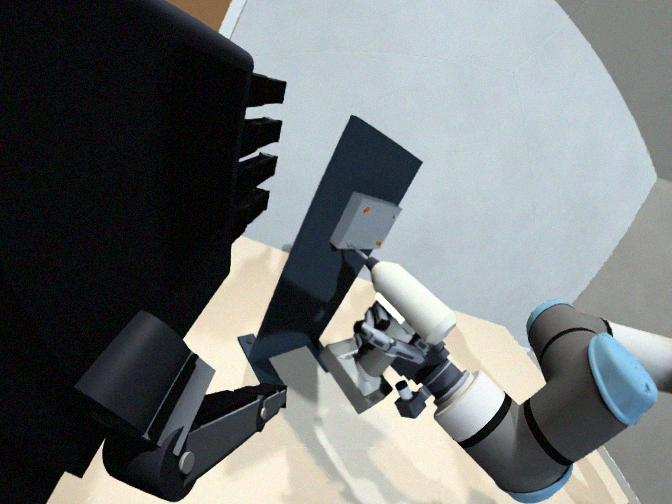

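>>> execute_actions:
  actions:
    - [[0,0,0,0,0,0,1,1,1,1,1,1,0,0,0.0001,0.0005,0,0,0,0,-0.98,-0.98,-0.98,-0.82,-0.98,-1,0.3,0.1]]
  cameras: []

>>> execute_actions:
  actions:
    - [[0,0,0,0,0,0,1,1,1,1,1,1,0,0,0,0,-0.0004,0,0,0,-0.98,-0.98,-0.98,-0.82,-0.98,-1,0.3,0.1]]
  cameras: []

>>> execute_actions:
  actions:
    - [[0,0,0,0,0,0,1,1,1,1,1,1,0,0,-0.0002,0.00027,0,0,0,0,-0.98,-0.98,-0.98,-0.82,-0.98,-1,0.3,0.1]]
  cameras: []

>>> execute_actions:
  actions:
    - [[0,0,0,0,0,0,1,1,1,1,1,1,0,0,0,0,0.0007,0,0,0,-0.98,-0.98,-0.98,-0.82,-0.98,-1,0.3,0.1]]
  cameras: []

Scene clock: 584.00 s.
left_arm: end_effector_position=(+0.6001, +0.4902, +0.4204) hand_measured=(+1.000, +1.000, +1.000, +1.000, +1.000, +1.000) hand_load_n=(+0.0, +0.0, +0.0, +0.0, +0.0, -0.5) hand_stopped_by=(target, target, target, target, target, target) hand_force_limit=0.00 hand_speed=0.00 end_effector_quat_wxyz=(+0.097, +0.683, +0.022, +0.723) end_effector_velocity=(+0.000, +0.000, +0.001) end_effector_angular_velocity=(-0.001, -0.001, +0.001) | right_arm: end_effector_position=(+0.7272, +0.3858, +0.3032) hand_measured=(-0.882, -0.872, -0.638, -0.818, -0.006, -1.000) hand_load_n=(+2.5, +4.0, +3.5, +5.5, +16.0, +3.0) hand_stopped_by=(force, force, force, target, force, target) hand_force_limit=0.30 hand_speed=0.10 end_effector_quat_wxyz=(+0.673, -0.221, +0.671, +0.221) end_effector_velocity=(+0.000, +0.000, -0.001) end_effector_angular_velocity=(+0.000, +0.000, +0.000)
Joint positions: left_arm=[-0.394 -1.765 2.196 5.784 1.313 -4.861] | right_arm=[0.874 -0.728 1.08 -0.355 1.871 -1.572]
Joint velocities: left_arm=[0 -0.001 0 0 -0.001 -0.001] | right_arm=[0 0.001 0 -0.001 0 0]
Joint torques (N m): left_arm=[6.91 -11.71 -51.52 -4.04 0.47 2.31] | right_arm=[4.18 -120.67 -50.38 -4.82 2.45 -1.15]
Wrist force (N, zeroed by zero_wrist_force on right_arm): left_arm=[2.7 -0.2 -1.0] | right_arm=[1.1 1.1 -6.9]
Wrist torque (N m, zeroed by zero_wrist_force on right_arm): left_arm=[0.16 -0.52 0.29] | right_arm=[0.23 -0.08 0.00]
Wrist force, peak (N, zeroed by zero_wrist_force on right_arm): left_arm=[3.2 -0.2 -1.1] | right_arm=[2.9 0.4 -16.1]
Hand target: left_arm +0.6001, +0.4902, +0.4204; +0.097, +0.683, +0.022, +0.723 | right_arm +0.7272, +0.3858, +0.3032; +0.673, -0.221, +0.671, +0.221
Off the commanded pose: left_arm 0.000 m, 0 deg | right_arm 0.000 m, 0 deg.
No camera images: "cameras" was empty.

Scene clock: 584.70 s.
left_arm: end_effector_position=(+0.6001, +0.4902, +0.4204) hand_measured=(+1.000, +1.000, +1.000, +1.000, +1.000, +1.000) hand_load_n=(+0.0, +0.0, +0.0, +0.0, +0.0, +0.0) hand_stopped_by=(target, target, target, target, target, target) hand_force_limit=0.00 hand_speed=0.00 end_effector_quat_wxyz=(+0.097, +0.683, +0.022, +0.723) end_effector_velocity=(+0.000, +0.000, +0.000) end_effector_angular_velocity=(+0.001, -0.001, +0.001) | right_arm: end_effector_position=(+0.7272, +0.3858, +0.3030) hand_measured=(-0.882, -0.872, -0.638, -0.818, -0.006, -1.000) hand_load_n=(+3.0, +4.5, +4.0, +5.0, +16.0, +2.5) hand_stopped_by=(force, force, force, target, force, target) hand_force_limit=0.30 hand_speed=0.10 end_effector_quat_wxyz=(+0.673, -0.221, +0.671, +0.221) end_effector_velocity=(+0.000, +0.000, -0.001) end_effector_angular_velocity=(+0.000, +0.000, +0.000)
Joint positions: left_arm=[-0.394 -1.765 2.196 5.784 1.313 -4.861] | right_arm=[0.874 -0.728 1.081 -0.355 1.871 -1.572]
Joint velocities: left_arm=[0 0 0 0 0 0.001] | right_arm=[0 0.001 0 -0.001 0 0]
Joint torques (N m): left_arm=[5.75 -11.33 -49.93 -3.89 0.33 2.03] | right_arm=[0.37 -116.32 -47.23 -5.78 2.21 -1.15]
Wrist force (N, zeroed by zero_wrist_force on right_arm): left_arm=[2.7 -0.1 -1.1] | right_arm=[-0.5 0.6 -4.8]
Wrist torque (N m, zeroed by zero_wrist_force on right_arm): left_arm=[0.19 -0.51 0.29] | right_arm=[0.17 -0.16 -0.05]
Wrist force, peak (N, zeroed by zero_wrist_force on right_arm): left_arm=[2.9 -0.5 -1.5] | right_arm=[2.3 0.8 -12.1]
Hand target: left_arm +0.6001, +0.4902, +0.4204; +0.097, +0.683, +0.022, +0.723 | right_arm +0.7272, +0.3858, +0.3030; +0.673, -0.221, +0.671, +0.221
Off the commanded pose: left_arm 0.000 m, 0 deg | right_arm 0.000 m, 0 deg.
No camera images: "cameras" was empty.

Scene clock: 585.40 s.
left_arm: end_effector_position=(+0.6001, +0.4902, +0.4204) hand_measured=(+1.000, +1.000, +1.000, +1.000, +1.000, +1.000) hand_load_n=(+0.0, +0.0, +0.0, +0.0, -0.5, +0.0) hand_stopped_by=(target, target, target, target, target, target) hand_force_limit=0.00 hand_speed=0.00 end_effector_quat_wxyz=(+0.097, +0.683, +0.022, +0.723) end_effector_velocity=(+0.000, -0.001, +0.001) end_effector_angular_velocity=(+0.000, -0.001, -0.001) | right_arm: end_effector_position=(+0.7271, +0.3860, +0.3030) hand_measured=(-0.882, -0.872, -0.638, -0.818, -0.006, -1.000) hand_load_n=(+2.5, +4.5, +3.5, +5.5, +16.5, +2.5) hand_stopped_by=(force, force, force, target, force, target) hand_force_limit=0.30 hand_speed=0.10 end_effector_quat_wxyz=(+0.673, -0.221, +0.671, +0.221) end_effector_velocity=(+0.000, +0.000, +0.000) end_effector_angular_velocity=(+0.000, +0.000, +0.000)
Joint positions: left_arm=[-0.394 -1.765 2.196 5.784 1.313 -4.861] | right_arm=[0.875 -0.728 1.08 -0.355 1.871 -1.572]
Joint velocities: left_arm=[-0.002 -0.001 0 0 -0.001 0.001] | right_arm=[0 0 0 0 0 0]
Joint torques (N m): left_arm=[6.7 -14.72 -50.08 -3.8 0.35 2.34] | right_arm=[5.59 -115.69 -49.36 -2.8 0.84 -1.39]
Wrist force (N, zeroed by zero_wrist_force on right_arm): left_arm=[2.8 -0.6 -1.2] | right_arm=[-0.4 0.1 -4.8]
Wrist torque (N m, zeroed by zero_wrist_force on right_arm): left_arm=[0.12 -0.53 0.28] | right_arm=[0.23 -0.20 -0.02]
Wrist force, peak (N, zeroed by zero_wrist_force on right_arm): left_arm=[3.1 -0.2 -1.4] | right_arm=[0.9 -0.2 -10.8]
Hand target: left_arm +0.6001, +0.4902, +0.4204; +0.097, +0.683, +0.022, +0.723 | right_arm +0.7271, +0.3860, +0.3030; +0.673, -0.221, +0.671, +0.221
Off the commanded pose: left_arm 0.000 m, 0 deg | right_arm 0.000 m, 0 deg.
No camera images: "cameras" was empty.

Scene clock: 586.10 s.
left_arm: end_effector_position=(+0.6001, +0.4902, +0.4204) hand_measured=(+1.000, +1.000, +1.000, +1.000, +1.000, +1.000) hand_load_n=(+0.0, +0.0, +0.0, +0.0, +0.0, +0.0) hand_stopped_by=(target, target, target, target, target, target) hand_force_limit=0.00 hand_speed=0.00 end_effector_quat_wxyz=(+0.097, +0.683, +0.022, +0.723) end_effector_velocity=(+0.000, +0.000, +0.000) end_effector_angular_velocity=(-0.001, +0.000, +0.001) | right_arm: end_effector_position=(+0.7270, +0.3860, +0.3034) hand_measured=(-0.882, -0.872, -0.638, -0.818, -0.006, -1.000) hand_load_n=(+2.0, +4.0, +3.5, +5.5, +16.5, +2.5) hand_stopped_by=(force, force, force, target, force, target) hand_force_limit=0.30 hand_speed=0.10 end_effector_quat_wxyz=(+0.673, -0.221, +0.671, +0.221) end_effector_velocity=(+0.000, +0.000, +0.000) end_effector_angular_velocity=(+0.000, +0.000, +0.000)
Joint positions: left_arm=[-0.394 -1.765 2.196 5.784 1.313 -4.861] | right_arm=[0.875 -0.728 1.08 -0.354 1.871 -1.572]
Joint velocities: left_arm=[0 0 0 0 -0.001 -0.001] | right_arm=[0 0 0 0 0 0]
Joint torques (N m): left_arm=[7.29 -12.29 -50.32 -3.95 0.69 2.58] | right_arm=[3.5 -128.4 -50.74 -7.62 0 -1.3]
Wrist force (N, zeroed by zero_wrist_force on right_arm): left_arm=[2.8 -0.1 -1.3] | right_arm=[2.0 1.6 -7.0]
Wrist torque (N m, zeroed by zero_wrist_force on right_arm): left_arm=[0.21 -0.51 0.29] | right_arm=[0.41 -0.18 0.10]
Wrist force, peak (N, zeroed by zero_wrist_force on right_arm): left_arm=[3.4 -0.2 -1.0] | right_arm=[2.9 0.3 -14.0]
Hand target: left_arm +0.6001, +0.4902, +0.4204; +0.097, +0.683, +0.022, +0.723 | right_arm +0.7271, +0.3860, +0.3034; +0.673, -0.221, +0.671, +0.221
Off the commanded pose: left_arm 0.000 m, 0 deg | right_arm 0.000 m, 0 deg.
No camera images: "cameras" was empty.

>>> execute_actions:
  actions:
    - [[0,0,0,0,0,0,1,1,1,1,1,1,0,0,0.0001,-0.00013,-0.0005,0,0,0,-0.98,-0.98,-0.98,-0.74,-0.98,-1,0.3,0.2]]
    - [[0,0,0,0,0,0,1,1,1,1,1,1,0,0,0,0,0,0,0,0,-0.98,-0.98,-0.98,-0.82,-0.98,-1,0.3,0.0]]
  cameras: []

>>> execute_actions:
  actions:
    - [[0,0,0,0,0,0,1,1,1,1,1,1,0,0,0,0,0,0,0,0,-0.98,-0.98,-0.98,-0.74,-0.98,-1,0.3,0.2]]
    - [[0,0,0,0,0,0,1,1,1,1,1,1,0,0,0,0,0,0,0,0,-0.98,-0.98,-0.98,-0.82,-0.98,-1,0.3,0.0]]
  cameras: []

>>> execute_actions:
  actions:
    - [[0,0,0,0,0,0,1,1,1,1,1,1,0,0,0,0,0,0,0,0,-0.98,-0.98,-0.98,-0.74,-0.98,-1,0.3,0.2]]
    - [[0,0,0,0,0,0,1,1,1,1,1,1,0,0,0,0,0,0,0,0,-0.98,-0.98,-0.98,-0.82,-0.98,-1,0.3,0.0]]
  cameras: []

Scene clock: 587.67 s.
left_arm: end_effector_position=(+0.6001, +0.4902, +0.4204) hand_measured=(+1.000, +1.000, +1.000, +1.000, +1.000, +1.000) hand_load_n=(+0.0, +0.0, +0.0, +0.0, +0.0, +0.0) hand_stopped_by=(target, target, target, target, target, target) hand_force_limit=0.00 hand_speed=0.00 end_effector_quat_wxyz=(+0.097, +0.683, +0.022, +0.723) end_effector_velocity=(+0.000, +0.000, +0.000) end_effector_angular_velocity=(+0.000, +0.000, +0.000) | right_arm: end_effector_position=(+0.7271, +0.3859, +0.3030) hand_measured=(-0.882, -0.872, -0.638, -0.818, -0.006, -1.000) hand_load_n=(+2.5, +4.0, +4.0, +5.5, +16.0, +2.5) hand_stopped_by=(force, force, force, target, force, target) hand_force_limit=0.30 hand_speed=0.00 end_effector_quat_wxyz=(+0.673, -0.221, +0.671, +0.221) end_effector_velocity=(+0.000, +0.000, -0.003) end_effector_angular_velocity=(-0.003, +0.002, +0.000)
Joint positions: left_arm=[-0.394 -1.765 2.196 5.784 1.313 -4.861] | right_arm=[0.875 -0.728 1.08 -0.355 1.871 -1.572]
Joint velocities: left_arm=[0 0 0 0 0 0] | right_arm=[0 0.002 0 0.002 0 0]
Joint torques (N m): left_arm=[7.39 -10.14 -50.85 -3.74 1.14 2.66] | right_arm=[-10.18 -120.92 -51.84 -3.12 -0.41 -1.03]
Wrist force (N, zeroed by zero_wrist_force on right_arm): left_arm=[2.7 -0.2 -1.3] | right_arm=[1.5 0.0 -10.7]
Wrist torque (N m, zeroed by zero_wrist_force on right_arm): left_arm=[0.18 -0.50 0.28] | right_arm=[0.30 -0.20 -0.02]
Wrist force, peak (N, zeroed by zero_wrist_force on right_arm): left_arm=[3.1 -0.3 -1.4] | right_arm=[3.0 0.3 -14.6]
Hand target: left_arm +0.6001, +0.4902, +0.4204; +0.097, +0.683, +0.022, +0.723 | right_arm +0.7271, +0.3859, +0.3031; +0.673, -0.221, +0.671, +0.221
Off the commanded pose: left_arm 0.000 m, 0 deg | right_arm 0.000 m, 0 deg.
No camera images: "cameras" was empty.

Scene clock: 588.87 s.
left_arm: end_effector_position=(+0.6001, +0.4902, +0.4204) hand_measured=(+1.000, +1.000, +1.000, +1.000, +1.000, +1.000) hand_load_n=(+0.0, +0.0, +0.0, +0.0, +0.0, +0.0) hand_stopped_by=(target, target, target, target, target, target) hand_force_limit=0.00 hand_speed=0.00 end_effector_quat_wxyz=(+0.097, +0.683, +0.022, +0.723) end_effector_velocity=(+0.000, +0.000, +0.000) end_effector_angular_velocity=(+0.000, +0.000, +0.000) | right_arm: end_effector_position=(+0.7271, +0.3859, +0.3031) hand_measured=(-0.882, -0.872, -0.638, -0.818, -0.006, -1.000) hand_load_n=(+2.0, +4.0, +4.0, +5.5, +16.0, +2.5) hand_stopped_by=(force, force, force, target, force, target) hand_force_limit=0.30 hand_speed=0.00 end_effector_quat_wxyz=(+0.673, -0.221, +0.671, +0.221) end_effector_velocity=(+0.000, +0.000, +0.001) end_effector_angular_velocity=(+0.000, +0.000, +0.000)
Joint positions: left_arm=[-0.394 -1.765 2.196 5.784 1.313 -4.861] | right_arm=[0.875 -0.728 1.08 -0.355 1.871 -1.572]
Joint velocities: left_arm=[0.001 0 0 0 0 0] | right_arm=[0 -0.001 0 0 0 0]
Joint torques (N m): left_arm=[5.34 -18.09 -49.75 -3.44 0.62 2.13] | right_arm=[-9.46 -126.58 -48.35 -5.02 0.25 -0.89]
Wrist force (N, zeroed by zero_wrist_force on right_arm): left_arm=[3.2 -0.3 -0.9] | right_arm=[2.1 0.6 -11.8]
Wrist torque (N m, zeroed by zero_wrist_force on right_arm): left_arm=[0.15 -0.59 0.31] | right_arm=[0.44 -0.28 0.04]
Wrist force, peak (N, zeroed by zero_wrist_force on right_arm): left_arm=[3.2 -0.4 -1.3] | right_arm=[1.9 0.2 -12.0]
Hand target: left_arm +0.6001, +0.4902, +0.4204; +0.097, +0.683, +0.022, +0.723 | right_arm +0.7271, +0.3859, +0.3031; +0.673, -0.221, +0.671, +0.221
Off the commanded pose: left_arm 0.000 m, 0 deg | right_arm 0.000 m, 0 deg.
No camera images: "cameras" was empty.

Scene clock: 590.07 s.
left_arm: end_effector_position=(+0.6001, +0.4902, +0.4204) hand_measured=(+1.000, +1.000, +1.000, +1.000, +1.000, +1.000) hand_load_n=(+0.0, +0.0, +0.0, +0.0, +0.5, +0.0) hand_stopped_by=(target, target, target, target, target, target) hand_force_limit=0.00 hand_speed=0.00 end_effector_quat_wxyz=(+0.097, +0.683, +0.022, +0.723) end_effector_velocity=(+0.000, +0.001, +0.000) end_effector_angular_velocity=(+0.000, +0.000, +0.001) | right_arm: end_effector_position=(+0.7271, +0.3859, +0.3031) hand_measured=(-0.882, -0.872, -0.638, -0.818, -0.006, -1.000) hand_load_n=(+2.5, +4.0, +3.5, +5.5, +16.0, +2.5) hand_stopped_by=(force, force, force, target, force, target) hand_force_limit=0.30 hand_speed=0.00 end_effector_quat_wxyz=(+0.673, -0.221, +0.671, +0.221) end_effector_velocity=(+0.000, +0.000, +0.000) end_effector_angular_velocity=(+0.000, +0.000, +0.000)
Joint positions: left_arm=[-0.394 -1.765 2.196 5.784 1.313 -4.861] | right_arm=[0.875 -0.728 1.08 -0.355 1.871 -1.572]
Joint velocities: left_arm=[0.001 0 0 0 0 0] | right_arm=[0 0 0 0 0 0]
Joint torques (N m): left_arm=[3.85 -13.88 -50.72 -3.97 0.16 2.79] | right_arm=[-4.11 -124.26 -51.42 -4.92 0.83 -0.88]
Wrist force (N, zeroed by zero_wrist_force on right_arm): left_arm=[3.2 -0.4 -1.5] | right_arm=[1.1 0.9 -8.2]
Wrist torque (N m, zeroed by zero_wrist_force on right_arm): left_arm=[0.17 -0.56 0.30] | right_arm=[0.37 -0.27 0.04]
Wrist force, peak (N, zeroed by zero_wrist_force on right_arm): left_arm=[3.2 -0.4 -1.5] | right_arm=[2.2 -0.7 -13.7]
Hand target: left_arm +0.6001, +0.4902, +0.4204; +0.097, +0.683, +0.022, +0.723 | right_arm +0.7271, +0.3859, +0.3031; +0.673, -0.221, +0.671, +0.221
Off the commanded pose: left_arm 0.000 m, 0 deg | right_arm 0.000 m, 0 deg.
No camera images: "cameras" was empty.

>>> move:
  target:
    - [0,0,0,0,0,0,1,1,1,1,1,1,0,0,-0.00268,-0.00198,0,0,0,0,-0.98,-0.98,-0.98,-0.74,-0.98,-1,0.3,0.2]
    - [0,0,0,0,0,0,1,1,1,1,1,1,0,0,0.004,0.00297,0,0,0,0,-0.98,-0.98,-0.98,-0.74,-0.98,-1,0.3,0.2]
  stop_force: 5
  speed: 0.004
  zero: false
  cameras: []

>>> move:
  target:
    - [0,0,0,0,0,0,1,1,1,1,1,1,0,0,-0.00268,-0.00198,0,0,0,0,-0.98,-0.98,-0.98,-0.74,-0.98,-1,0.3,0.2]
    - [0,0,0,0,0,0,1,1,1,1,1,1,0,0,-0.00308,-0.00145,0.0003,0,0,0,-0.98,-0.98,-0.98,-0.74,-0.98,-1,0.3,0.2]
    - [0,0,0,0,0,0,1,1,1,1,1,1,0,0,0.0036,0.0035,0.0003,0,0,0,-0.98,-0.98,-0.98,-0.74,-0.98,-1,0.3,0.2]
  stop_force: 5
  speed: 0.004
  zero: false
  cameras: []

>>> move:
  target:
    - [0,0,0,0,0,0,1,1,1,1,1,1,0,0,-0.00268,-0.00198,0,0,0,0,-0.98,-0.98,-0.98,-0.74,-0.98,-1,0.3,0.2]
    - [0,0,0,0,0,0,1,1,1,1,1,1,0,0,-0.00268,-0.00198,0.0005,0,0,0,-0.98,-0.98,-0.98,-0.74,-0.98,-1,0.3,0.2]
    - [0,0,0,0,0,0,1,1,1,1,1,1,0,0,0.004,0.00297,0.0005,0,0,0,-0.98,-0.98,-0.98,-0.74,-0.98,-1,0.3,0.2]
  stop_force: 5
  speed: 0.004
  zero: false
  cameras: []

>>> move:
  target:
    - [0,0,0,0,0,0,1,1,1,1,1,1,0,0,-0.00268,-0.00198,0,0,0,0,-0.98,-0.98,-0.98,-0.74,-0.98,-1,0.3,0.2]
    - [0,0,0,0,0,0,1,1,1,1,1,1,0,0,-0.00228,-0.00251,0.0,0,0,0,-0.98,-0.98,-0.98,-0.74,-0.98,-1,0.3,0.2]
    - [0,0,0,0,0,0,1,1,1,1,1,1,0,0,0.0044,0.00244,0.0,0,0,0,-0.98,-0.98,-0.98,-0.74,-0.98,-1,0.3,0.2]
  stop_force: 5
  speed: 0.004
  zero: false
  cameras: []

Scene clock: 592.70 s.
left_arm: end_effector_position=(+0.6001, +0.4902, +0.4204) hand_measured=(+1.000, +1.000, +1.000, +1.000, +1.000, +1.000) hand_load_n=(+0.0, +0.0, +0.0, +0.0, +0.0, +0.0) hand_stopped_by=(target, target, target, target, target, target) hand_force_limit=0.00 hand_speed=0.00 end_effector_quat_wxyz=(+0.097, +0.683, +0.022, +0.723) end_effector_velocity=(+0.000, +0.000, +0.000) end_effector_angular_velocity=(+0.000, +0.001, +0.000) | right_arm: end_effector_position=(+0.7270, +0.3859, +0.3031) hand_measured=(-0.882, -0.872, -0.638, -0.740, -0.006, -1.000) hand_load_n=(+2.5, +4.5, +4.0, +3.0, +16.0, +3.0) hand_stopped_by=(force, force, force, target, force, target) hand_force_limit=0.30 hand_speed=0.20 end_effector_quat_wxyz=(+0.673, -0.221, +0.671, +0.221) end_effector_velocity=(+0.000, +0.000, +0.001) end_effector_angular_velocity=(+0.001, -0.001, +0.000)
Joint positions: left_arm=[-0.394 -1.765 2.196 5.784 1.313 -4.861] | right_arm=[0.875 -0.728 1.081 -0.355 1.871 -1.572]
Joint velocities: left_arm=[0 0 0 0 0 -0.001] | right_arm=[0 -0.001 0 -0.001 0 0]
Joint torques (N m): left_arm=[10.88 -13.63 -51.23 -3.83 0.28 2.37] | right_arm=[12.29 -129.66 -42.84 -6.47 1.02 -0.62]
Wrist force (N, zeroed by zero_wrist_force on right_arm): left_arm=[3.0 -0.1 -1.3] | right_arm=[0.1 -1.6 -3.9]
Wrist torque (N m, zeroed by zero_wrist_force on right_arm): left_arm=[0.21 -0.54 0.31] | right_arm=[0.27 -0.10 0.03]
Wrist force, peak (N, zeroed by zero_wrist_force on right_arm): left_arm=[3.2 -0.4 -1.2] | right_arm=[1.6 0.1 -11.9]
Hand target: left_arm +0.6001, +0.4902, +0.4204; +0.097, +0.683, +0.022, +0.723 | right_arm +0.7270, +0.3859, +0.3031; +0.673, -0.221, +0.671, +0.221
Off the commanded pose: left_arm 0.000 m, 0 deg | right_arm 0.003 m, 0 deg.
move: contact (right_arm); path passed 1 of 2 targets
No camera images: "cameras" was empty.

Scene clock: 594.70 s.
left_arm: end_effector_position=(+0.6001, +0.4902, +0.4204) hand_measured=(+1.000, +1.000, +1.000, +1.000, +1.000, +1.000) hand_load_n=(+0.0, +0.0, +0.0, +0.0, +0.0, +0.0) hand_stopped_by=(target, target, target, target, target, target) hand_force_limit=0.00 hand_speed=0.00 end_effector_quat_wxyz=(+0.097, +0.683, +0.022, +0.723) end_effector_velocity=(+0.000, +0.000, +0.001) end_effector_angular_velocity=(-0.001, -0.001, +0.000) | right_arm: end_effector_position=(+0.7263, +0.3860, +0.3033) hand_measured=(-0.882, -0.872, -0.638, -0.740, -0.006, -1.000) hand_load_n=(+2.5, +4.0, +4.0, +3.0, +16.0, +3.0) hand_stopped_by=(force, force, force, target, force, target) hand_force_limit=0.30 hand_speed=0.20 end_effector_quat_wxyz=(+0.673, -0.221, +0.671, +0.221) end_effector_velocity=(+0.000, +0.000, +0.000) end_effector_angular_velocity=(+0.000, +0.000, +0.000)
Joint positions: left_arm=[-0.394 -1.765 2.196 5.784 1.313 -4.861] | right_arm=[0.875 -0.729 1.081 -0.355 1.871 -1.572]
Joint velocities: left_arm=[0 0 0 -0.001 0 -0.001] | right_arm=[0 0 0 -0.001 0 0]
Joint torques (N m): left_arm=[7.32 -13.07 -50.25 -3.29 -0.14 2.57] | right_arm=[11.1 -130.55 -43.26 -6.64 1.24 -1.11]
Wrist force (N, zeroed by zero_wrist_force on right_arm): left_arm=[2.9 -0.2 -1.0] | right_arm=[0.3 0.0 -4.4]
Wrist torque (N m, zeroed by zero_wrist_force on right_arm): left_arm=[0.17 -0.53 0.29] | right_arm=[0.19 -0.07 0.00]
Wrist force, peak (N, zeroed by zero_wrist_force on right_arm): left_arm=[3.2 -0.5 -1.3] | right_arm=[1.5 -0.6 -11.6]
Hand target: left_arm +0.6001, +0.4902, +0.4204; +0.097, +0.683, +0.022, +0.723 | right_arm +0.7262, +0.3860, +0.3033; +0.673, -0.221, +0.671, +0.221
Off the commanded pose: left_arm 0.000 m, 0 deg | right_arm 0.004 m, 0 deg.
move: contact (right_arm); path passed 2 of 3 targets
No camera images: "cameras" was empty.

Scene clock: 596.80 s.
left_arm: end_effector_position=(+0.6001, +0.4902, +0.4204) hand_measured=(+1.000, +1.000, +1.000, +1.000, +1.000, +1.000) hand_load_n=(+0.0, +0.0, +0.0, +0.0, +0.0, +0.0) hand_stopped_by=(target, target, target, target, target, target) hand_force_limit=0.00 hand_speed=0.00 end_effector_quat_wxyz=(+0.097, +0.683, +0.022, +0.723) end_effector_velocity=(+0.000, +0.000, -0.001) end_effector_angular_velocity=(+0.002, +0.002, +0.000) | right_arm: end_effector_position=(+0.7262, +0.3860, +0.3036) hand_measured=(-0.882, -0.872, -0.638, -0.740, -0.006, -1.000) hand_load_n=(+2.5, +4.5, +4.0, +3.0, +16.0, +3.0) hand_stopped_by=(force, force, force, target, force, target) hand_force_limit=0.30 hand_speed=0.20 end_effector_quat_wxyz=(+0.673, -0.221, +0.671, +0.221) end_effector_velocity=(+0.000, +0.000, -0.001) end_effector_angular_velocity=(+0.000, +0.000, +0.000)
Joint positions: left_arm=[-0.394 -1.765 2.196 5.784 1.313 -4.861] | right_arm=[0.875 -0.729 1.081 -0.355 1.871 -1.572]
Joint velocities: left_arm=[0 0.001 0 0.001 0 0.001] | right_arm=[0 0.001 0 -0.001 0 0]
Joint torques (N m): left_arm=[5.37 -14.77 -51.13 -3.06 0.33 2.4] | right_arm=[2.75 -131.3 -43.11 -6.83 1.24 -1.23]
Wrist force (N, zeroed by zero_wrist_force on right_arm): left_arm=[3.0 -0.2 -1.0] | right_arm=[0.5 -0.3 -4.7]
Wrist torque (N m, zeroed by zero_wrist_force on right_arm): left_arm=[0.18 -0.55 0.30] | right_arm=[0.18 -0.07 0.00]
Wrist force, peak (N, zeroed by zero_wrist_force on right_arm): left_arm=[3.0 -0.5 -1.5] | right_arm=[1.6 -0.5 -11.8]
Hand target: left_arm +0.6001, +0.4902, +0.4204; +0.097, +0.683, +0.022, +0.723 | right_arm +0.7262, +0.3860, +0.3036; +0.673, -0.221, +0.671, +0.221
Off the commanded pose: left_arm 0.000 m, 0 deg | right_arm 0.003 m, 0 deg.
move: contact (right_arm); path passed 2 of 3 targets
No camera images: "cameras" was empty.

Scene clock: 598.93 s.
left_arm: end_effector_position=(+0.6001, +0.4902, +0.4204) hand_measured=(+1.000, +1.000, +1.000, +1.000, +1.000, +1.000) hand_load_n=(+0.0, +0.0, +0.0, +0.0, +0.0, +0.5) hand_stopped_by=(target, target, target, target, target, target) hand_force_limit=0.00 hand_speed=0.00 end_effector_quat_wxyz=(+0.097, +0.683, +0.022, +0.723) end_effector_velocity=(+0.000, +0.000, +0.000) end_effector_angular_velocity=(+0.001, +0.000, +0.000) | right_arm: end_effector_position=(+0.7264, +0.3857, +0.3036) hand_measured=(-0.882, -0.872, -0.638, -0.740, -0.006, -1.000) hand_load_n=(+2.5, +4.5, +4.0, +3.0, +16.0, +2.5) hand_stopped_by=(force, force, force, target, force, target) hand_force_limit=0.30 hand_speed=0.20 end_effector_quat_wxyz=(+0.673, -0.221, +0.671, +0.221) end_effector_velocity=(+0.000, +0.000, -0.002) end_effector_angular_velocity=(-0.001, +0.001, +0.000)
Joint positions: left_arm=[-0.394 -1.765 2.196 5.784 1.313 -4.861] | right_arm=[0.875 -0.729 1.082 -0.355 1.871 -1.572]
Joint velocities: left_arm=[0 0 0 0 0 0.001] | right_arm=[0 0.001 0 0 -0.001 0]
Joint torques (N m): left_arm=[5.89 -13.6 -50.5 -3.61 0.8 2.65] | right_arm=[0.13 -129.92 -43.01 -6.75 1.16 -1.13]
Wrist force (N, zeroed by zero_wrist_force on right_arm): left_arm=[3.0 -0.4 -1.1] | right_arm=[0.3 -0.1 -4.4]
Wrist torque (N m, zeroed by zero_wrist_force on right_arm): left_arm=[0.14 -0.55 0.29] | right_arm=[0.18 -0.08 0.00]
Wrist force, peak (N, zeroed by zero_wrist_force on right_arm): left_arm=[3.0 -0.2 -1.5] | right_arm=[1.1 -0.7 -11.4]
Hand target: left_arm +0.6001, +0.4902, +0.4204; +0.097, +0.683, +0.022, +0.723 | right_arm +0.7264, +0.3857, +0.3036; +0.673, -0.221, +0.671, +0.221
Off the commanded pose: left_arm 0.000 m, 0 deg | right_arm 0.003 m, 0 deg.
move: contact (right_arm); path passed 2 of 3 targets
No camera images: "cameras" was empty.

>>> move:
  target:
    - [0,0,0,0,0,0,1,1,1,1,1,1,0,0,-0.00268,-0.00198,0,0,0,0,-0.98,-0.98,-0.98,-0.74,-0.98,-1,0.3,0.2]
    - [0,0,0,0,0,0,1,1,1,1,1,1,0,0,-0.00248,-0.00225,-0.0012,0,0,0,-0.98,-0.98,-0.98,-0.74,-0.98,-1,0.3,0.2]
    - [0,0,0,0,0,0,1,1,1,1,1,1,0,0,0.0042,0.0027,-0.0012,0,0,0,-0.98,-0.98,-0.98,-0.74,-0.98,-1,0.3,0.2]
  stop_force: 5
  speed: 0.004
  zero: false
  cameras: []

>>> move:
  target:
    - [0,0,0,0,0,0,1,1,1,1,1,1,0,0,-0.00268,-0.00198,0,0,0,0,-0.98,-0.98,-0.98,-0.74,-0.98,-1,0.3,0.2]
    - [0,0,0,0,0,0,1,1,1,1,1,1,0,0,-0.00268,-0.00198,0.0003,0,0,0,-0.98,-0.98,-0.98,-0.74,-0.98,-1,0.3,0.2]
    - [0,0,0,0,0,0,1,1,1,1,1,1,0,0,0.004,0.00297,0.0003,0,0,0,-0.98,-0.98,-0.98,-0.74,-0.98,-1,0.3,0.2]
  stop_force: 5
  speed: 0.004
  zero: false
  cameras: []

>>> move:
  target:
    - [0,0,0,0,0,0,1,1,1,1,1,1,0,0,-0.00268,-0.00198,0,0,0,0,-0.98,-0.98,-0.98,-0.74,-0.98,-1,0.3,0.2]
    - [0,0,0,0,0,0,1,1,1,1,1,1,0,0,-0.00258,-0.00211,-0.0007,0,0,0,-0.98,-0.98,-0.98,-0.74,-0.98,-1,0.3,0.2]
    - [0,0,0,0,0,0,1,1,1,1,1,1,0,0,0.0041,0.00284,-0.0007,0,0,0,-0.98,-0.98,-0.98,-0.74,-0.98,-1,0.3,0.2]
  stop_force: 5
  speed: 0.004
  zero: false
  cameras: []

>>> move:
  target:
    - [0,0,0,0,0,0,1,1,1,1,1,1,0,0,-0.00268,-0.00198,0,0,0,0,-0.98,-0.98,-0.98,-0.74,-0.98,-1,0.3,0.2]
    - [0,0,0,0,0,0,1,1,1,1,1,1,0,0,-0.00248,-0.00225,0.0003,0,0,0,-0.98,-0.98,-0.98,-0.74,-0.98,-1,0.3,0.2]
    - [0,0,0,0,0,0,1,1,1,1,1,1,0,0,0.0042,0.0027,0.0003,0,0,0,-0.98,-0.98,-0.98,-0.74,-0.98,-1,0.3,0.2]
  stop_force: 5
  speed: 0.004
  zero: false
  cameras: []

Scene clock: 601.73 s.
left_arm: end_effector_position=(+0.6001, +0.4902, +0.4204) hand_measured=(+1.000, +1.000, +1.000, +1.000, +1.000, +1.000) hand_load_n=(+0.0, +0.0, +0.0, +0.0, +0.0, +0.0) hand_stopped_by=(target, target, target, target, target, target) hand_force_limit=0.00 hand_speed=0.00 end_effector_quat_wxyz=(+0.097, +0.683, +0.022, +0.723) end_effector_velocity=(+0.000, -0.001, +0.000) end_effector_angular_velocity=(+0.001, +0.000, -0.001) | right_arm: end_effector_position=(+0.7268, +0.3857, +0.3029) hand_measured=(-0.882, -0.872, -0.638, -0.740, -0.006, -1.000) hand_load_n=(+3.0, +5.0, +4.0, +3.0, +16.0, +3.0) hand_stopped_by=(force, force, force, target, force, target) hand_force_limit=0.30 hand_speed=0.20 end_effector_quat_wxyz=(+0.673, -0.221, +0.671, +0.221) end_effector_velocity=(+0.000, +0.000, +0.000) end_effector_angular_velocity=(-0.001, +0.001, +0.000)
Joint positions: left_arm=[-0.394 -1.765 2.196 5.784 1.313 -4.861] | right_arm=[0.875 -0.729 1.081 -0.356 1.871 -1.572]
Joint velocities: left_arm=[-0.001 0 0 0 0 0.001] | right_arm=[0 0 0 0.001 0 0]
Joint torques (N m): left_arm=[7.12 -14.2 -50.23 -2.94 0.57 2.28] | right_arm=[8.11 -127.96 -41.65 -6.24 -0.09 -1.17]
Wrist force (N, zeroed by zero_wrist_force on right_arm): left_arm=[2.9 -0.3 -1.2] | right_arm=[-0.7 -1.8 -2.5]
Wrist torque (N m, zeroed by zero_wrist_force on right_arm): left_arm=[0.16 -0.53 0.29] | right_arm=[0.31 -0.14 0.02]
Wrist force, peak (N, zeroed by zero_wrist_force on right_arm): left_arm=[3.0 -0.4 -1.7] | right_arm=[-0.9 -2.5 -5.1]
Hand target: left_arm +0.6001, +0.4902, +0.4204; +0.097, +0.683, +0.022, +0.723 | right_arm +0.7268, +0.3858, +0.3029; +0.673, -0.221, +0.671, +0.221
Off the commanded pose: left_arm 0.000 m, 0 deg | right_arm 0.003 m, 0 deg.
move: contact (right_arm); path passed 2 of 3 targets
No camera images: "cameras" was empty.

Scene clock: 603.83 s.
left_arm: end_effector_position=(+0.6001, +0.4902, +0.4204) hand_measured=(+1.000, +1.000, +1.000, +1.000, +1.000, +1.000) hand_load_n=(+0.0, +0.0, +0.0, +0.0, +0.0, +0.0) hand_stopped_by=(target, target, target, target, target, target) hand_force_limit=0.00 hand_speed=0.00 end_effector_quat_wxyz=(+0.097, +0.683, +0.022, +0.723) end_effector_velocity=(+0.000, +0.000, +0.000) end_effector_angular_velocity=(-0.001, +0.000, +0.001) | right_arm: end_effector_position=(+0.7268, +0.3858, +0.3031) hand_measured=(-0.882, -0.872, -0.638, -0.740, -0.006, -1.000) hand_load_n=(+3.0, +4.5, +4.5, +3.0, +16.0, +3.0) hand_stopped_by=(force, force, force, target, force, target) hand_force_limit=0.30 hand_speed=0.20 end_effector_quat_wxyz=(+0.673, -0.221, +0.671, +0.221) end_effector_velocity=(+0.000, +0.000, -0.001) end_effector_angular_velocity=(-0.001, +0.001, +0.000)
Joint positions: left_arm=[-0.394 -1.765 2.196 5.784 1.313 -4.861] | right_arm=[0.875 -0.729 1.081 -0.355 1.871 -1.572]
Joint velocities: left_arm=[0 0 0 0 -0.001 -0.001] | right_arm=[0 0 0 0.001 0 0]
Joint torques (N m): left_arm=[7.51 -12.79 -49.37 -3.02 0.75 2.65] | right_arm=[16.56 -131.06 -41.59 -6.33 -0.48 -1.23]
Wrist force (N, zeroed by zero_wrist_force on right_arm): left_arm=[3.0 -0.3 -1.5] | right_arm=[-0.1 -2.1 -0.7]
Wrist torque (N m, zeroed by zero_wrist_force on right_arm): left_arm=[0.18 -0.54 0.30] | right_arm=[0.19 -0.01 0.04]
Wrist force, peak (N, zeroed by zero_wrist_force on right_arm): left_arm=[3.2 -0.4 -1.2] | right_arm=[1.0 -2.8 -5.6]
Hand target: left_arm +0.6001, +0.4902, +0.4204; +0.097, +0.683, +0.022, +0.723 | right_arm +0.7267, +0.3858, +0.3031; +0.673, -0.221, +0.671, +0.221
Off the commanded pose: left_arm 0.000 m, 0 deg | right_arm 0.003 m, 0 deg.
move: contact (right_arm); path passed 2 of 3 targets
No camera images: "cameras" was empty.

Scene clock: 605.93 s.
left_arm: end_effector_position=(+0.6001, +0.4902, +0.4204) hand_measured=(+1.000, +1.000, +1.000, +1.000, +1.000, +1.000) hand_load_n=(+0.0, +0.0, +0.0, +0.0, +0.0, +0.0) hand_stopped_by=(target, target, target, target, target, target) hand_force_limit=0.00 hand_speed=0.00 end_effector_quat_wxyz=(+0.097, +0.683, +0.022, +0.723) end_effector_velocity=(+0.000, -0.001, +0.000) end_effector_angular_velocity=(+0.001, +0.001, -0.002) | right_arm: end_effector_position=(+0.7268, +0.3857, +0.3027) hand_measured=(-0.882, -0.872, -0.638, -0.740, -0.006, -1.000) hand_load_n=(+3.0, +5.0, +4.5, +3.0, +16.0, +3.0) hand_stopped_by=(force, force, force, target, force, target) hand_force_limit=0.30 hand_speed=0.20 end_effector_quat_wxyz=(+0.673, -0.221, +0.671, +0.221) end_effector_velocity=(+0.000, +0.000, -0.001) end_effector_angular_velocity=(+0.000, +0.000, +0.000)
Joint positions: left_arm=[-0.394 -1.765 2.196 5.784 1.313 -4.861] | right_arm=[0.875 -0.729 1.082 -0.356 1.871 -1.572]
Joint velocities: left_arm=[-0.001 0 0 0 0.001 0] | right_arm=[0 0.001 0 0 0 0]
Joint torques (N m): left_arm=[6.94 -14.13 -50.47 -2.95 0.39 2.44] | right_arm=[10.99 -128.8 -41.15 -6.11 0.18 -1.34]
Wrist force (N, zeroed by zero_wrist_force on right_arm): left_arm=[3.0 -0.3 -1.3] | right_arm=[-1.6 -1.8 -2.5]
Wrist torque (N m, zeroed by zero_wrist_force on right_arm): left_arm=[0.16 -0.54 0.30] | right_arm=[0.29 -0.17 -0.02]
Wrist force, peak (N, zeroed by zero_wrist_force on right_arm): left_arm=[3.2 -0.1 -1.5] | right_arm=[-1.0 -2.7 -6.0]
Hand target: left_arm +0.6001, +0.4902, +0.4204; +0.097, +0.683, +0.022, +0.723 | right_arm +0.7268, +0.3858, +0.3027; +0.673, -0.221, +0.671, +0.221
Off the commanded pose: left_arm 0.000 m, 0 deg | right_arm 0.003 m, 0 deg.
move: contact (right_arm); path passed 2 of 3 targets
No camera images: "cameras" was empty.

Scene clock: 608.07 s.
left_arm: end_effector_position=(+0.6001, +0.4902, +0.4204) hand_measured=(+1.000, +1.000, +1.000, +1.000, +1.000, +1.000) hand_load_n=(+0.0, +0.0, +0.0, +0.0, +0.5, +0.0) hand_stopped_by=(target, target, target, target, target, target) hand_force_limit=0.00 hand_speed=0.00 end_effector_quat_wxyz=(+0.097, +0.683, +0.022, +0.723) end_effector_velocity=(+0.000, +0.000, +0.000) end_effector_angular_velocity=(+0.000, +0.001, +0.000) | right_arm: end_effector_position=(+0.7271, +0.3857, +0.3029) hand_measured=(-0.882, -0.872, -0.638, -0.740, -0.006, -1.000) hand_load_n=(+3.0, +5.0, +4.0, +3.5, +16.0, +3.0) hand_stopped_by=(force, force, force, target, force, target) hand_force_limit=0.30 hand_speed=0.20 end_effector_quat_wxyz=(+0.673, -0.221, +0.671, +0.221) end_effector_velocity=(+0.000, +0.000, +0.001) end_effector_angular_velocity=(+0.001, -0.001, +0.000)
Joint positions: left_arm=[-0.394 -1.765 2.196 5.784 1.313 -4.861] | right_arm=[0.874 -0.728 1.081 -0.356 1.87 -1.572]
Joint velocities: left_arm=[0 0.001 0 0 0 0] | right_arm=[0 -0.001 0 -0.001 0 0]
Joint torques (N m): left_arm=[7.51 -16.01 -50.15 -3.28 0.53 3.05] | right_arm=[1.38 -129.64 -41.23 -6.13 0.91 -1.24]
Wrist force (N, zeroed by zero_wrist_force on right_arm): left_arm=[2.8 -0.7 -1.2] | right_arm=[-0.6 -1.1 -1.5]
Wrist torque (N m, zeroed by zero_wrist_force on right_arm): left_arm=[0.11 -0.52 0.28] | right_arm=[0.19 -0.13 0.01]
Wrist force, peak (N, zeroed by zero_wrist_force on right_arm): left_arm=[3.2 -0.5 -1.3] | right_arm=[0.3 -1.6 -9.1]
Hand target: left_arm +0.6001, +0.4902, +0.4204; +0.097, +0.683, +0.022, +0.723 | right_arm +0.7271, +0.3857, +0.3029; +0.673, -0.221, +0.671, +0.221
Off the commanded pose: left_arm 0.000 m, 0 deg | right_arm 0.003 m, 0 deg.
move: contact (right_arm); path passed 2 of 3 targets
No camera images: "cameras" was empty.

>>> move:
  target:
    - [0,0,0,0,0,0,1,1,1,1,1,1,0,0,-0.00268,-0.00198,0,0,0,0,-0.98,-0.98,-0.98,-0.74,-0.98,-1,0.3,0.2]
    - [0,0,0,0,0,0,1,1,1,1,1,1,0,0,-0.00248,-0.00225,0.0002,0,0,0,-0.98,-0.98,-0.98,-0.74,-0.98,-1,0.3,0.2]
    - [0,0,0,0,0,0,1,1,1,1,1,1,0,0,0.0042,0.0027,0.0002,0,0,0,-0.98,-0.98,-0.98,-0.74,-0.98,-1,0.3,0.2]
  stop_force: 5
  speed: 0.004
  zero: false
  cameras: []

>>> move:
  target:
    - [0,0,0,0,0,0,1,1,1,1,1,1,0,0,-0.00268,-0.00198,0,0,0,0,-0.98,-0.98,-0.98,-0.74,-0.98,-1,0.3,0.2]
    - [0,0,0,0,0,0,1,1,1,1,1,1,0,0,-0.00248,-0.00225,0.0,0,0,0,-0.98,-0.98,-0.98,-0.74,-0.98,-1,0.3,0.2]
    - [0,0,0,0,0,0,1,1,1,1,1,1,0,0,0.0042,0.0027,0.0,0,0,0,-0.98,-0.98,-0.98,-0.74,-0.98,-1,0.3,0.2]
  stop_force: 5
  speed: 0.004
  zero: false
  cameras: []

Scene clock: 610.47 s.
left_arm: end_effector_position=(+0.6001, +0.4902, +0.4204) hand_measured=(+1.000, +1.000, +1.000, +1.000, +1.000, +1.000) hand_load_n=(+0.0, +0.0, +0.0, +0.0, +0.0, +0.0) hand_stopped_by=(target, target, target, target, target, target) hand_force_limit=0.00 hand_speed=0.00 end_effector_quat_wxyz=(+0.097, +0.683, +0.022, +0.723) end_effector_velocity=(+0.000, +0.001, +0.000) end_effector_angular_velocity=(+0.002, +0.000, +0.001) | right_arm: end_effector_position=(+0.7273, +0.3856, +0.3030) hand_measured=(-0.882, -0.872, -0.638, -0.740, -0.006, -1.000) hand_load_n=(+2.5, +4.5, +4.0, +3.0, +16.0, +3.0) hand_stopped_by=(force, force, force, target, force, target) hand_force_limit=0.30 hand_speed=0.20 end_effector_quat_wxyz=(+0.673, -0.221, +0.671, +0.221) end_effector_velocity=(+0.000, +0.000, -0.001) end_effector_angular_velocity=(-0.001, +0.001, +0.000)
Joint positions: left_arm=[-0.394 -1.765 2.196 5.784 1.313 -4.861] | right_arm=[0.874 -0.729 1.081 -0.355 1.87 -1.572]
Joint velocities: left_arm=[0.001 0 0 0 -0.001 0.001] | right_arm=[0 0.001 0 0 0 0]
Joint torques (N m): left_arm=[9.02 -13.15 -50.1 -2.73 0.44 2.11] | right_arm=[0.12 -129.99 -41.66 -6.45 1.2 -1.27]
Wrist force (N, zeroed by zero_wrist_force on right_arm): left_arm=[2.8 0.0 -1.0] | right_arm=[0.1 -0.1 -0.5]
Wrist torque (N m, zeroed by zero_wrist_force on right_arm): left_arm=[0.20 -0.53 0.30] | right_arm=[0.07 -0.01 0.00]
Wrist force, peak (N, zeroed by zero_wrist_force on right_arm): left_arm=[3.3 -0.6 -1.6] | right_arm=[1.3 -1.0 -10.6]
Hand target: left_arm +0.6001, +0.4902, +0.4204; +0.097, +0.683, +0.022, +0.723 | right_arm +0.7272, +0.3856, +0.3031; +0.673, -0.221, +0.671, +0.221
Off the commanded pose: left_arm 0.000 m, 0 deg | right_arm 0.003 m, 0 deg.
move: contact (right_arm); path passed 2 of 3 targets
No camera images: "cameras" was empty.

Scene clock: 612.60 s.
left_arm: end_effector_position=(+0.6001, +0.4902, +0.4204) hand_measured=(+1.000, +1.000, +1.000, +1.000, +1.000, +1.000) hand_load_n=(+0.0, +0.0, +0.0, +0.0, +0.0, +0.0) hand_stopped_by=(target, target, target, target, target, target) hand_force_limit=0.00 hand_speed=0.00 end_effector_quat_wxyz=(+0.097, +0.683, +0.022, +0.723) end_effector_velocity=(+0.000, +0.000, +0.000) end_effector_angular_velocity=(+0.000, +0.001, +0.001) | right_arm: end_effector_position=(+0.7277, +0.3857, +0.3030) hand_measured=(-0.882, -0.872, -0.638, -0.740, -0.006, -1.000) hand_load_n=(+2.5, +5.0, +4.0, +3.0, +16.0, +3.0) hand_stopped_by=(force, force, force, target, force, target) hand_force_limit=0.30 hand_speed=0.20 end_effector_quat_wxyz=(+0.673, -0.221, +0.671, +0.221) end_effector_velocity=(+0.000, +0.000, +0.000) end_effector_angular_velocity=(-0.001, +0.000, +0.000)
Joint positions: left_arm=[-0.394 -1.765 2.196 5.784 1.313 -4.861] | right_arm=[0.874 -0.728 1.08 -0.355 1.87 -1.572]
Joint velocities: left_arm=[0.001 0.001 0 0 0 -0.001] | right_arm=[0 0 0 0.001 0 0]
Joint torques (N m): left_arm=[6.86 -14.53 -50.03 -3.11 0.34 2.27] | right_arm=[4.47 -130.43 -41.56 -6.2 1.11 -1.38]
Wrist force (N, zeroed by zero_wrist_force on right_arm): left_arm=[2.9 0.0 -1.4] | right_arm=[-0.5 0.7 -0.4]
Wrist torque (N m, zeroed by zero_wrist_force on right_arm): left_arm=[0.22 -0.52 0.29] | right_arm=[-0.03 0.00 -0.06]
Wrist force, peak (N, zeroed by zero_wrist_force on right_arm): left_arm=[3.1 -0.4 -1.2] | right_arm=[0.8 0.4 -5.7]
Hand target: left_arm +0.6001, +0.4902, +0.4204; +0.097, +0.683, +0.022, +0.723 | right_arm +0.7276, +0.3857, +0.3030; +0.673, -0.221, +0.671, +0.221
Off the commanded pose: left_arm 0.000 m, 0 deg | right_arm 0.003 m, 0 deg.
move: contact (right_arm); path passed 2 of 3 targets
No camera images: "cameras" was empty.

>>> move:
  target: [0,0,0,0,0,0,1,1,1,1,1,1,0,0,0.004,0.003,0,0,0,0,-0.98,-0.98,-0.98,-0.74,-0.98,-1,0.3,0.2]
  stop_force: 7
  speed: 0.002
  zero: false
  cameras: []

>>> execute_actions:
  actions:
    - [[0,0,0,0,0,0,1,1,1,1,1,1,0,0,0.0003,0.00022,0,0,0,0,-0.98,-0.98,-0.98,-0.82,-0.98,-1,0.3,0.1]]
    - [[0,0,0,0,0,0,1,1,1,1,1,1,0,0,0,0,0,0,0,0,-0.98,-0.98,-0.98,-0.82,-0.98,-1,0.3,0.1]]
  cameras: []

Scene clock: 613.87 s.
left_arm: end_effector_position=(+0.6001, +0.4902, +0.4204) hand_measured=(+1.000, +1.000, +1.000, +1.000, +1.000, +1.000) hand_load_n=(+0.0, +0.0, +0.0, +0.0, +0.0, +0.0) hand_stopped_by=(target, target, target, target, target, target) hand_force_limit=0.00 hand_speed=0.00 end_effector_quat_wxyz=(+0.097, +0.683, +0.022, +0.723) end_effector_velocity=(+0.000, +0.000, +0.000) end_effector_angular_velocity=(+0.000, +0.000, +0.000) | right_arm: end_effector_position=(+0.7279, +0.3860, +0.3031) hand_measured=(-0.882, -0.872, -0.638, -0.740, -0.006, -1.000) hand_load_n=(+3.0, +4.5, +4.0, +3.0, +16.0, +3.0) hand_stopped_by=(force, force, force, target, force, target) hand_force_limit=0.30 hand_speed=0.20 end_effector_quat_wxyz=(+0.673, -0.221, +0.671, +0.221) end_effector_velocity=(+0.000, +0.000, -0.001) end_effector_angular_velocity=(-0.001, +0.001, +0.000)
Joint positions: left_arm=[-0.394 -1.765 2.196 5.784 1.313 -4.861] | right_arm=[0.874 -0.727 1.079 -0.354 1.87 -1.572]
Joint velocities: left_arm=[0 0 0 0 0 0] | right_arm=[0 0.001 0 0 0 0]
Joint torques (N m): left_arm=[4.83 -15.04 -49.83 -2.79 0.72 2.61] | right_arm=[-2.07 -129.86 -43.37 -7.02 0.97 -1.29]
Wrist force (N, zeroed by zero_wrist_force on right_arm): left_arm=[2.8 -0.3 -1.4] | right_arm=[0.5 -0.6 -6.2]
Wrist torque (N m, zeroed by zero_wrist_force on right_arm): left_arm=[0.18 -0.52 0.29] | right_arm=[0.34 -0.14 0.03]
Wrist force, peak (N, zeroed by zero_wrist_force on right_arm): left_arm=[3.2 -0.3 -1.6] | right_arm=[0.9 -0.9 -10.0]
Hand target: left_arm +0.6001, +0.4902, +0.4204; +0.097, +0.683, +0.022, +0.723 | right_arm +0.7279, +0.3860, +0.3031; +0.673, -0.221, +0.671, +0.221
Off the commanded pose: left_arm 0.000 m, 0 deg | right_arm 0.003 m, 0 deg.
move: contact (right_arm)
No camera images: "cameras" was empty.

Scene clock: 615.07 s.
left_arm: end_effector_position=(+0.6001, +0.4902, +0.4204) hand_measured=(+1.000, +1.000, +1.000, +1.000, +1.000, +1.000) hand_load_n=(+0.0, +0.0, +0.0, +0.0, +0.0, +0.0) hand_stopped_by=(target, target, target, target, target, target) hand_force_limit=0.00 hand_speed=0.00 end_effector_quat_wxyz=(+0.097, +0.683, +0.022, +0.723) end_effector_velocity=(+0.000, +0.000, +0.000) end_effector_angular_velocity=(-0.001, +0.000, +0.000) | right_arm: end_effector_position=(+0.7281, +0.3862, +0.3031) hand_measured=(-0.882, -0.872, -0.638, -0.818, -0.006, -1.000) hand_load_n=(+2.5, +4.0, +3.5, +5.5, +16.5, +1.5) hand_stopped_by=(force, force, force, target, force, target) hand_force_limit=0.30 hand_speed=0.10 end_effector_quat_wxyz=(+0.673, -0.221, +0.671, +0.221) end_effector_velocity=(+0.000, +0.000, -0.002) end_effector_angular_velocity=(+0.000, +0.000, +0.000)
Joint positions: left_arm=[-0.394 -1.765 2.196 5.784 1.313 -4.861] | right_arm=[0.874 -0.727 1.078 -0.354 1.87 -1.572]
Joint velocities: left_arm=[0 -0.001 0 0 0 -0.001] | right_arm=[0 0.001 0 -0.001 0 0]
Joint torques (N m): left_arm=[6.32 -18.38 -50.89 -2.11 0.4 2.73] | right_arm=[-27.47 -115.73 -62.28 -8.59 0.64 1.1]
Wrist force (N, zeroed by zero_wrist_force on right_arm): left_arm=[3.0 -0.3 -1.2] | right_arm=[5.9 0.9 -26.2]
Wrist torque (N m, zeroed by zero_wrist_force on right_arm): left_arm=[0.17 -0.55 0.30] | right_arm=[0.89 -0.22 -0.65]
Wrist force, peak (N, zeroed by zero_wrist_force on right_arm): left_arm=[3.3 -0.5 -1.1] | right_arm=[5.9 0.9 -26.2]
Hand target: left_arm +0.6001, +0.4902, +0.4204; +0.097, +0.683, +0.022, +0.723 | right_arm +0.7281, +0.3862, +0.3031; +0.673, -0.221, +0.671, +0.221
Off the commanded pose: left_arm 0.000 m, 0 deg | right_arm 0.000 m, 0 deg.
No camera images: "cameras" was empty.


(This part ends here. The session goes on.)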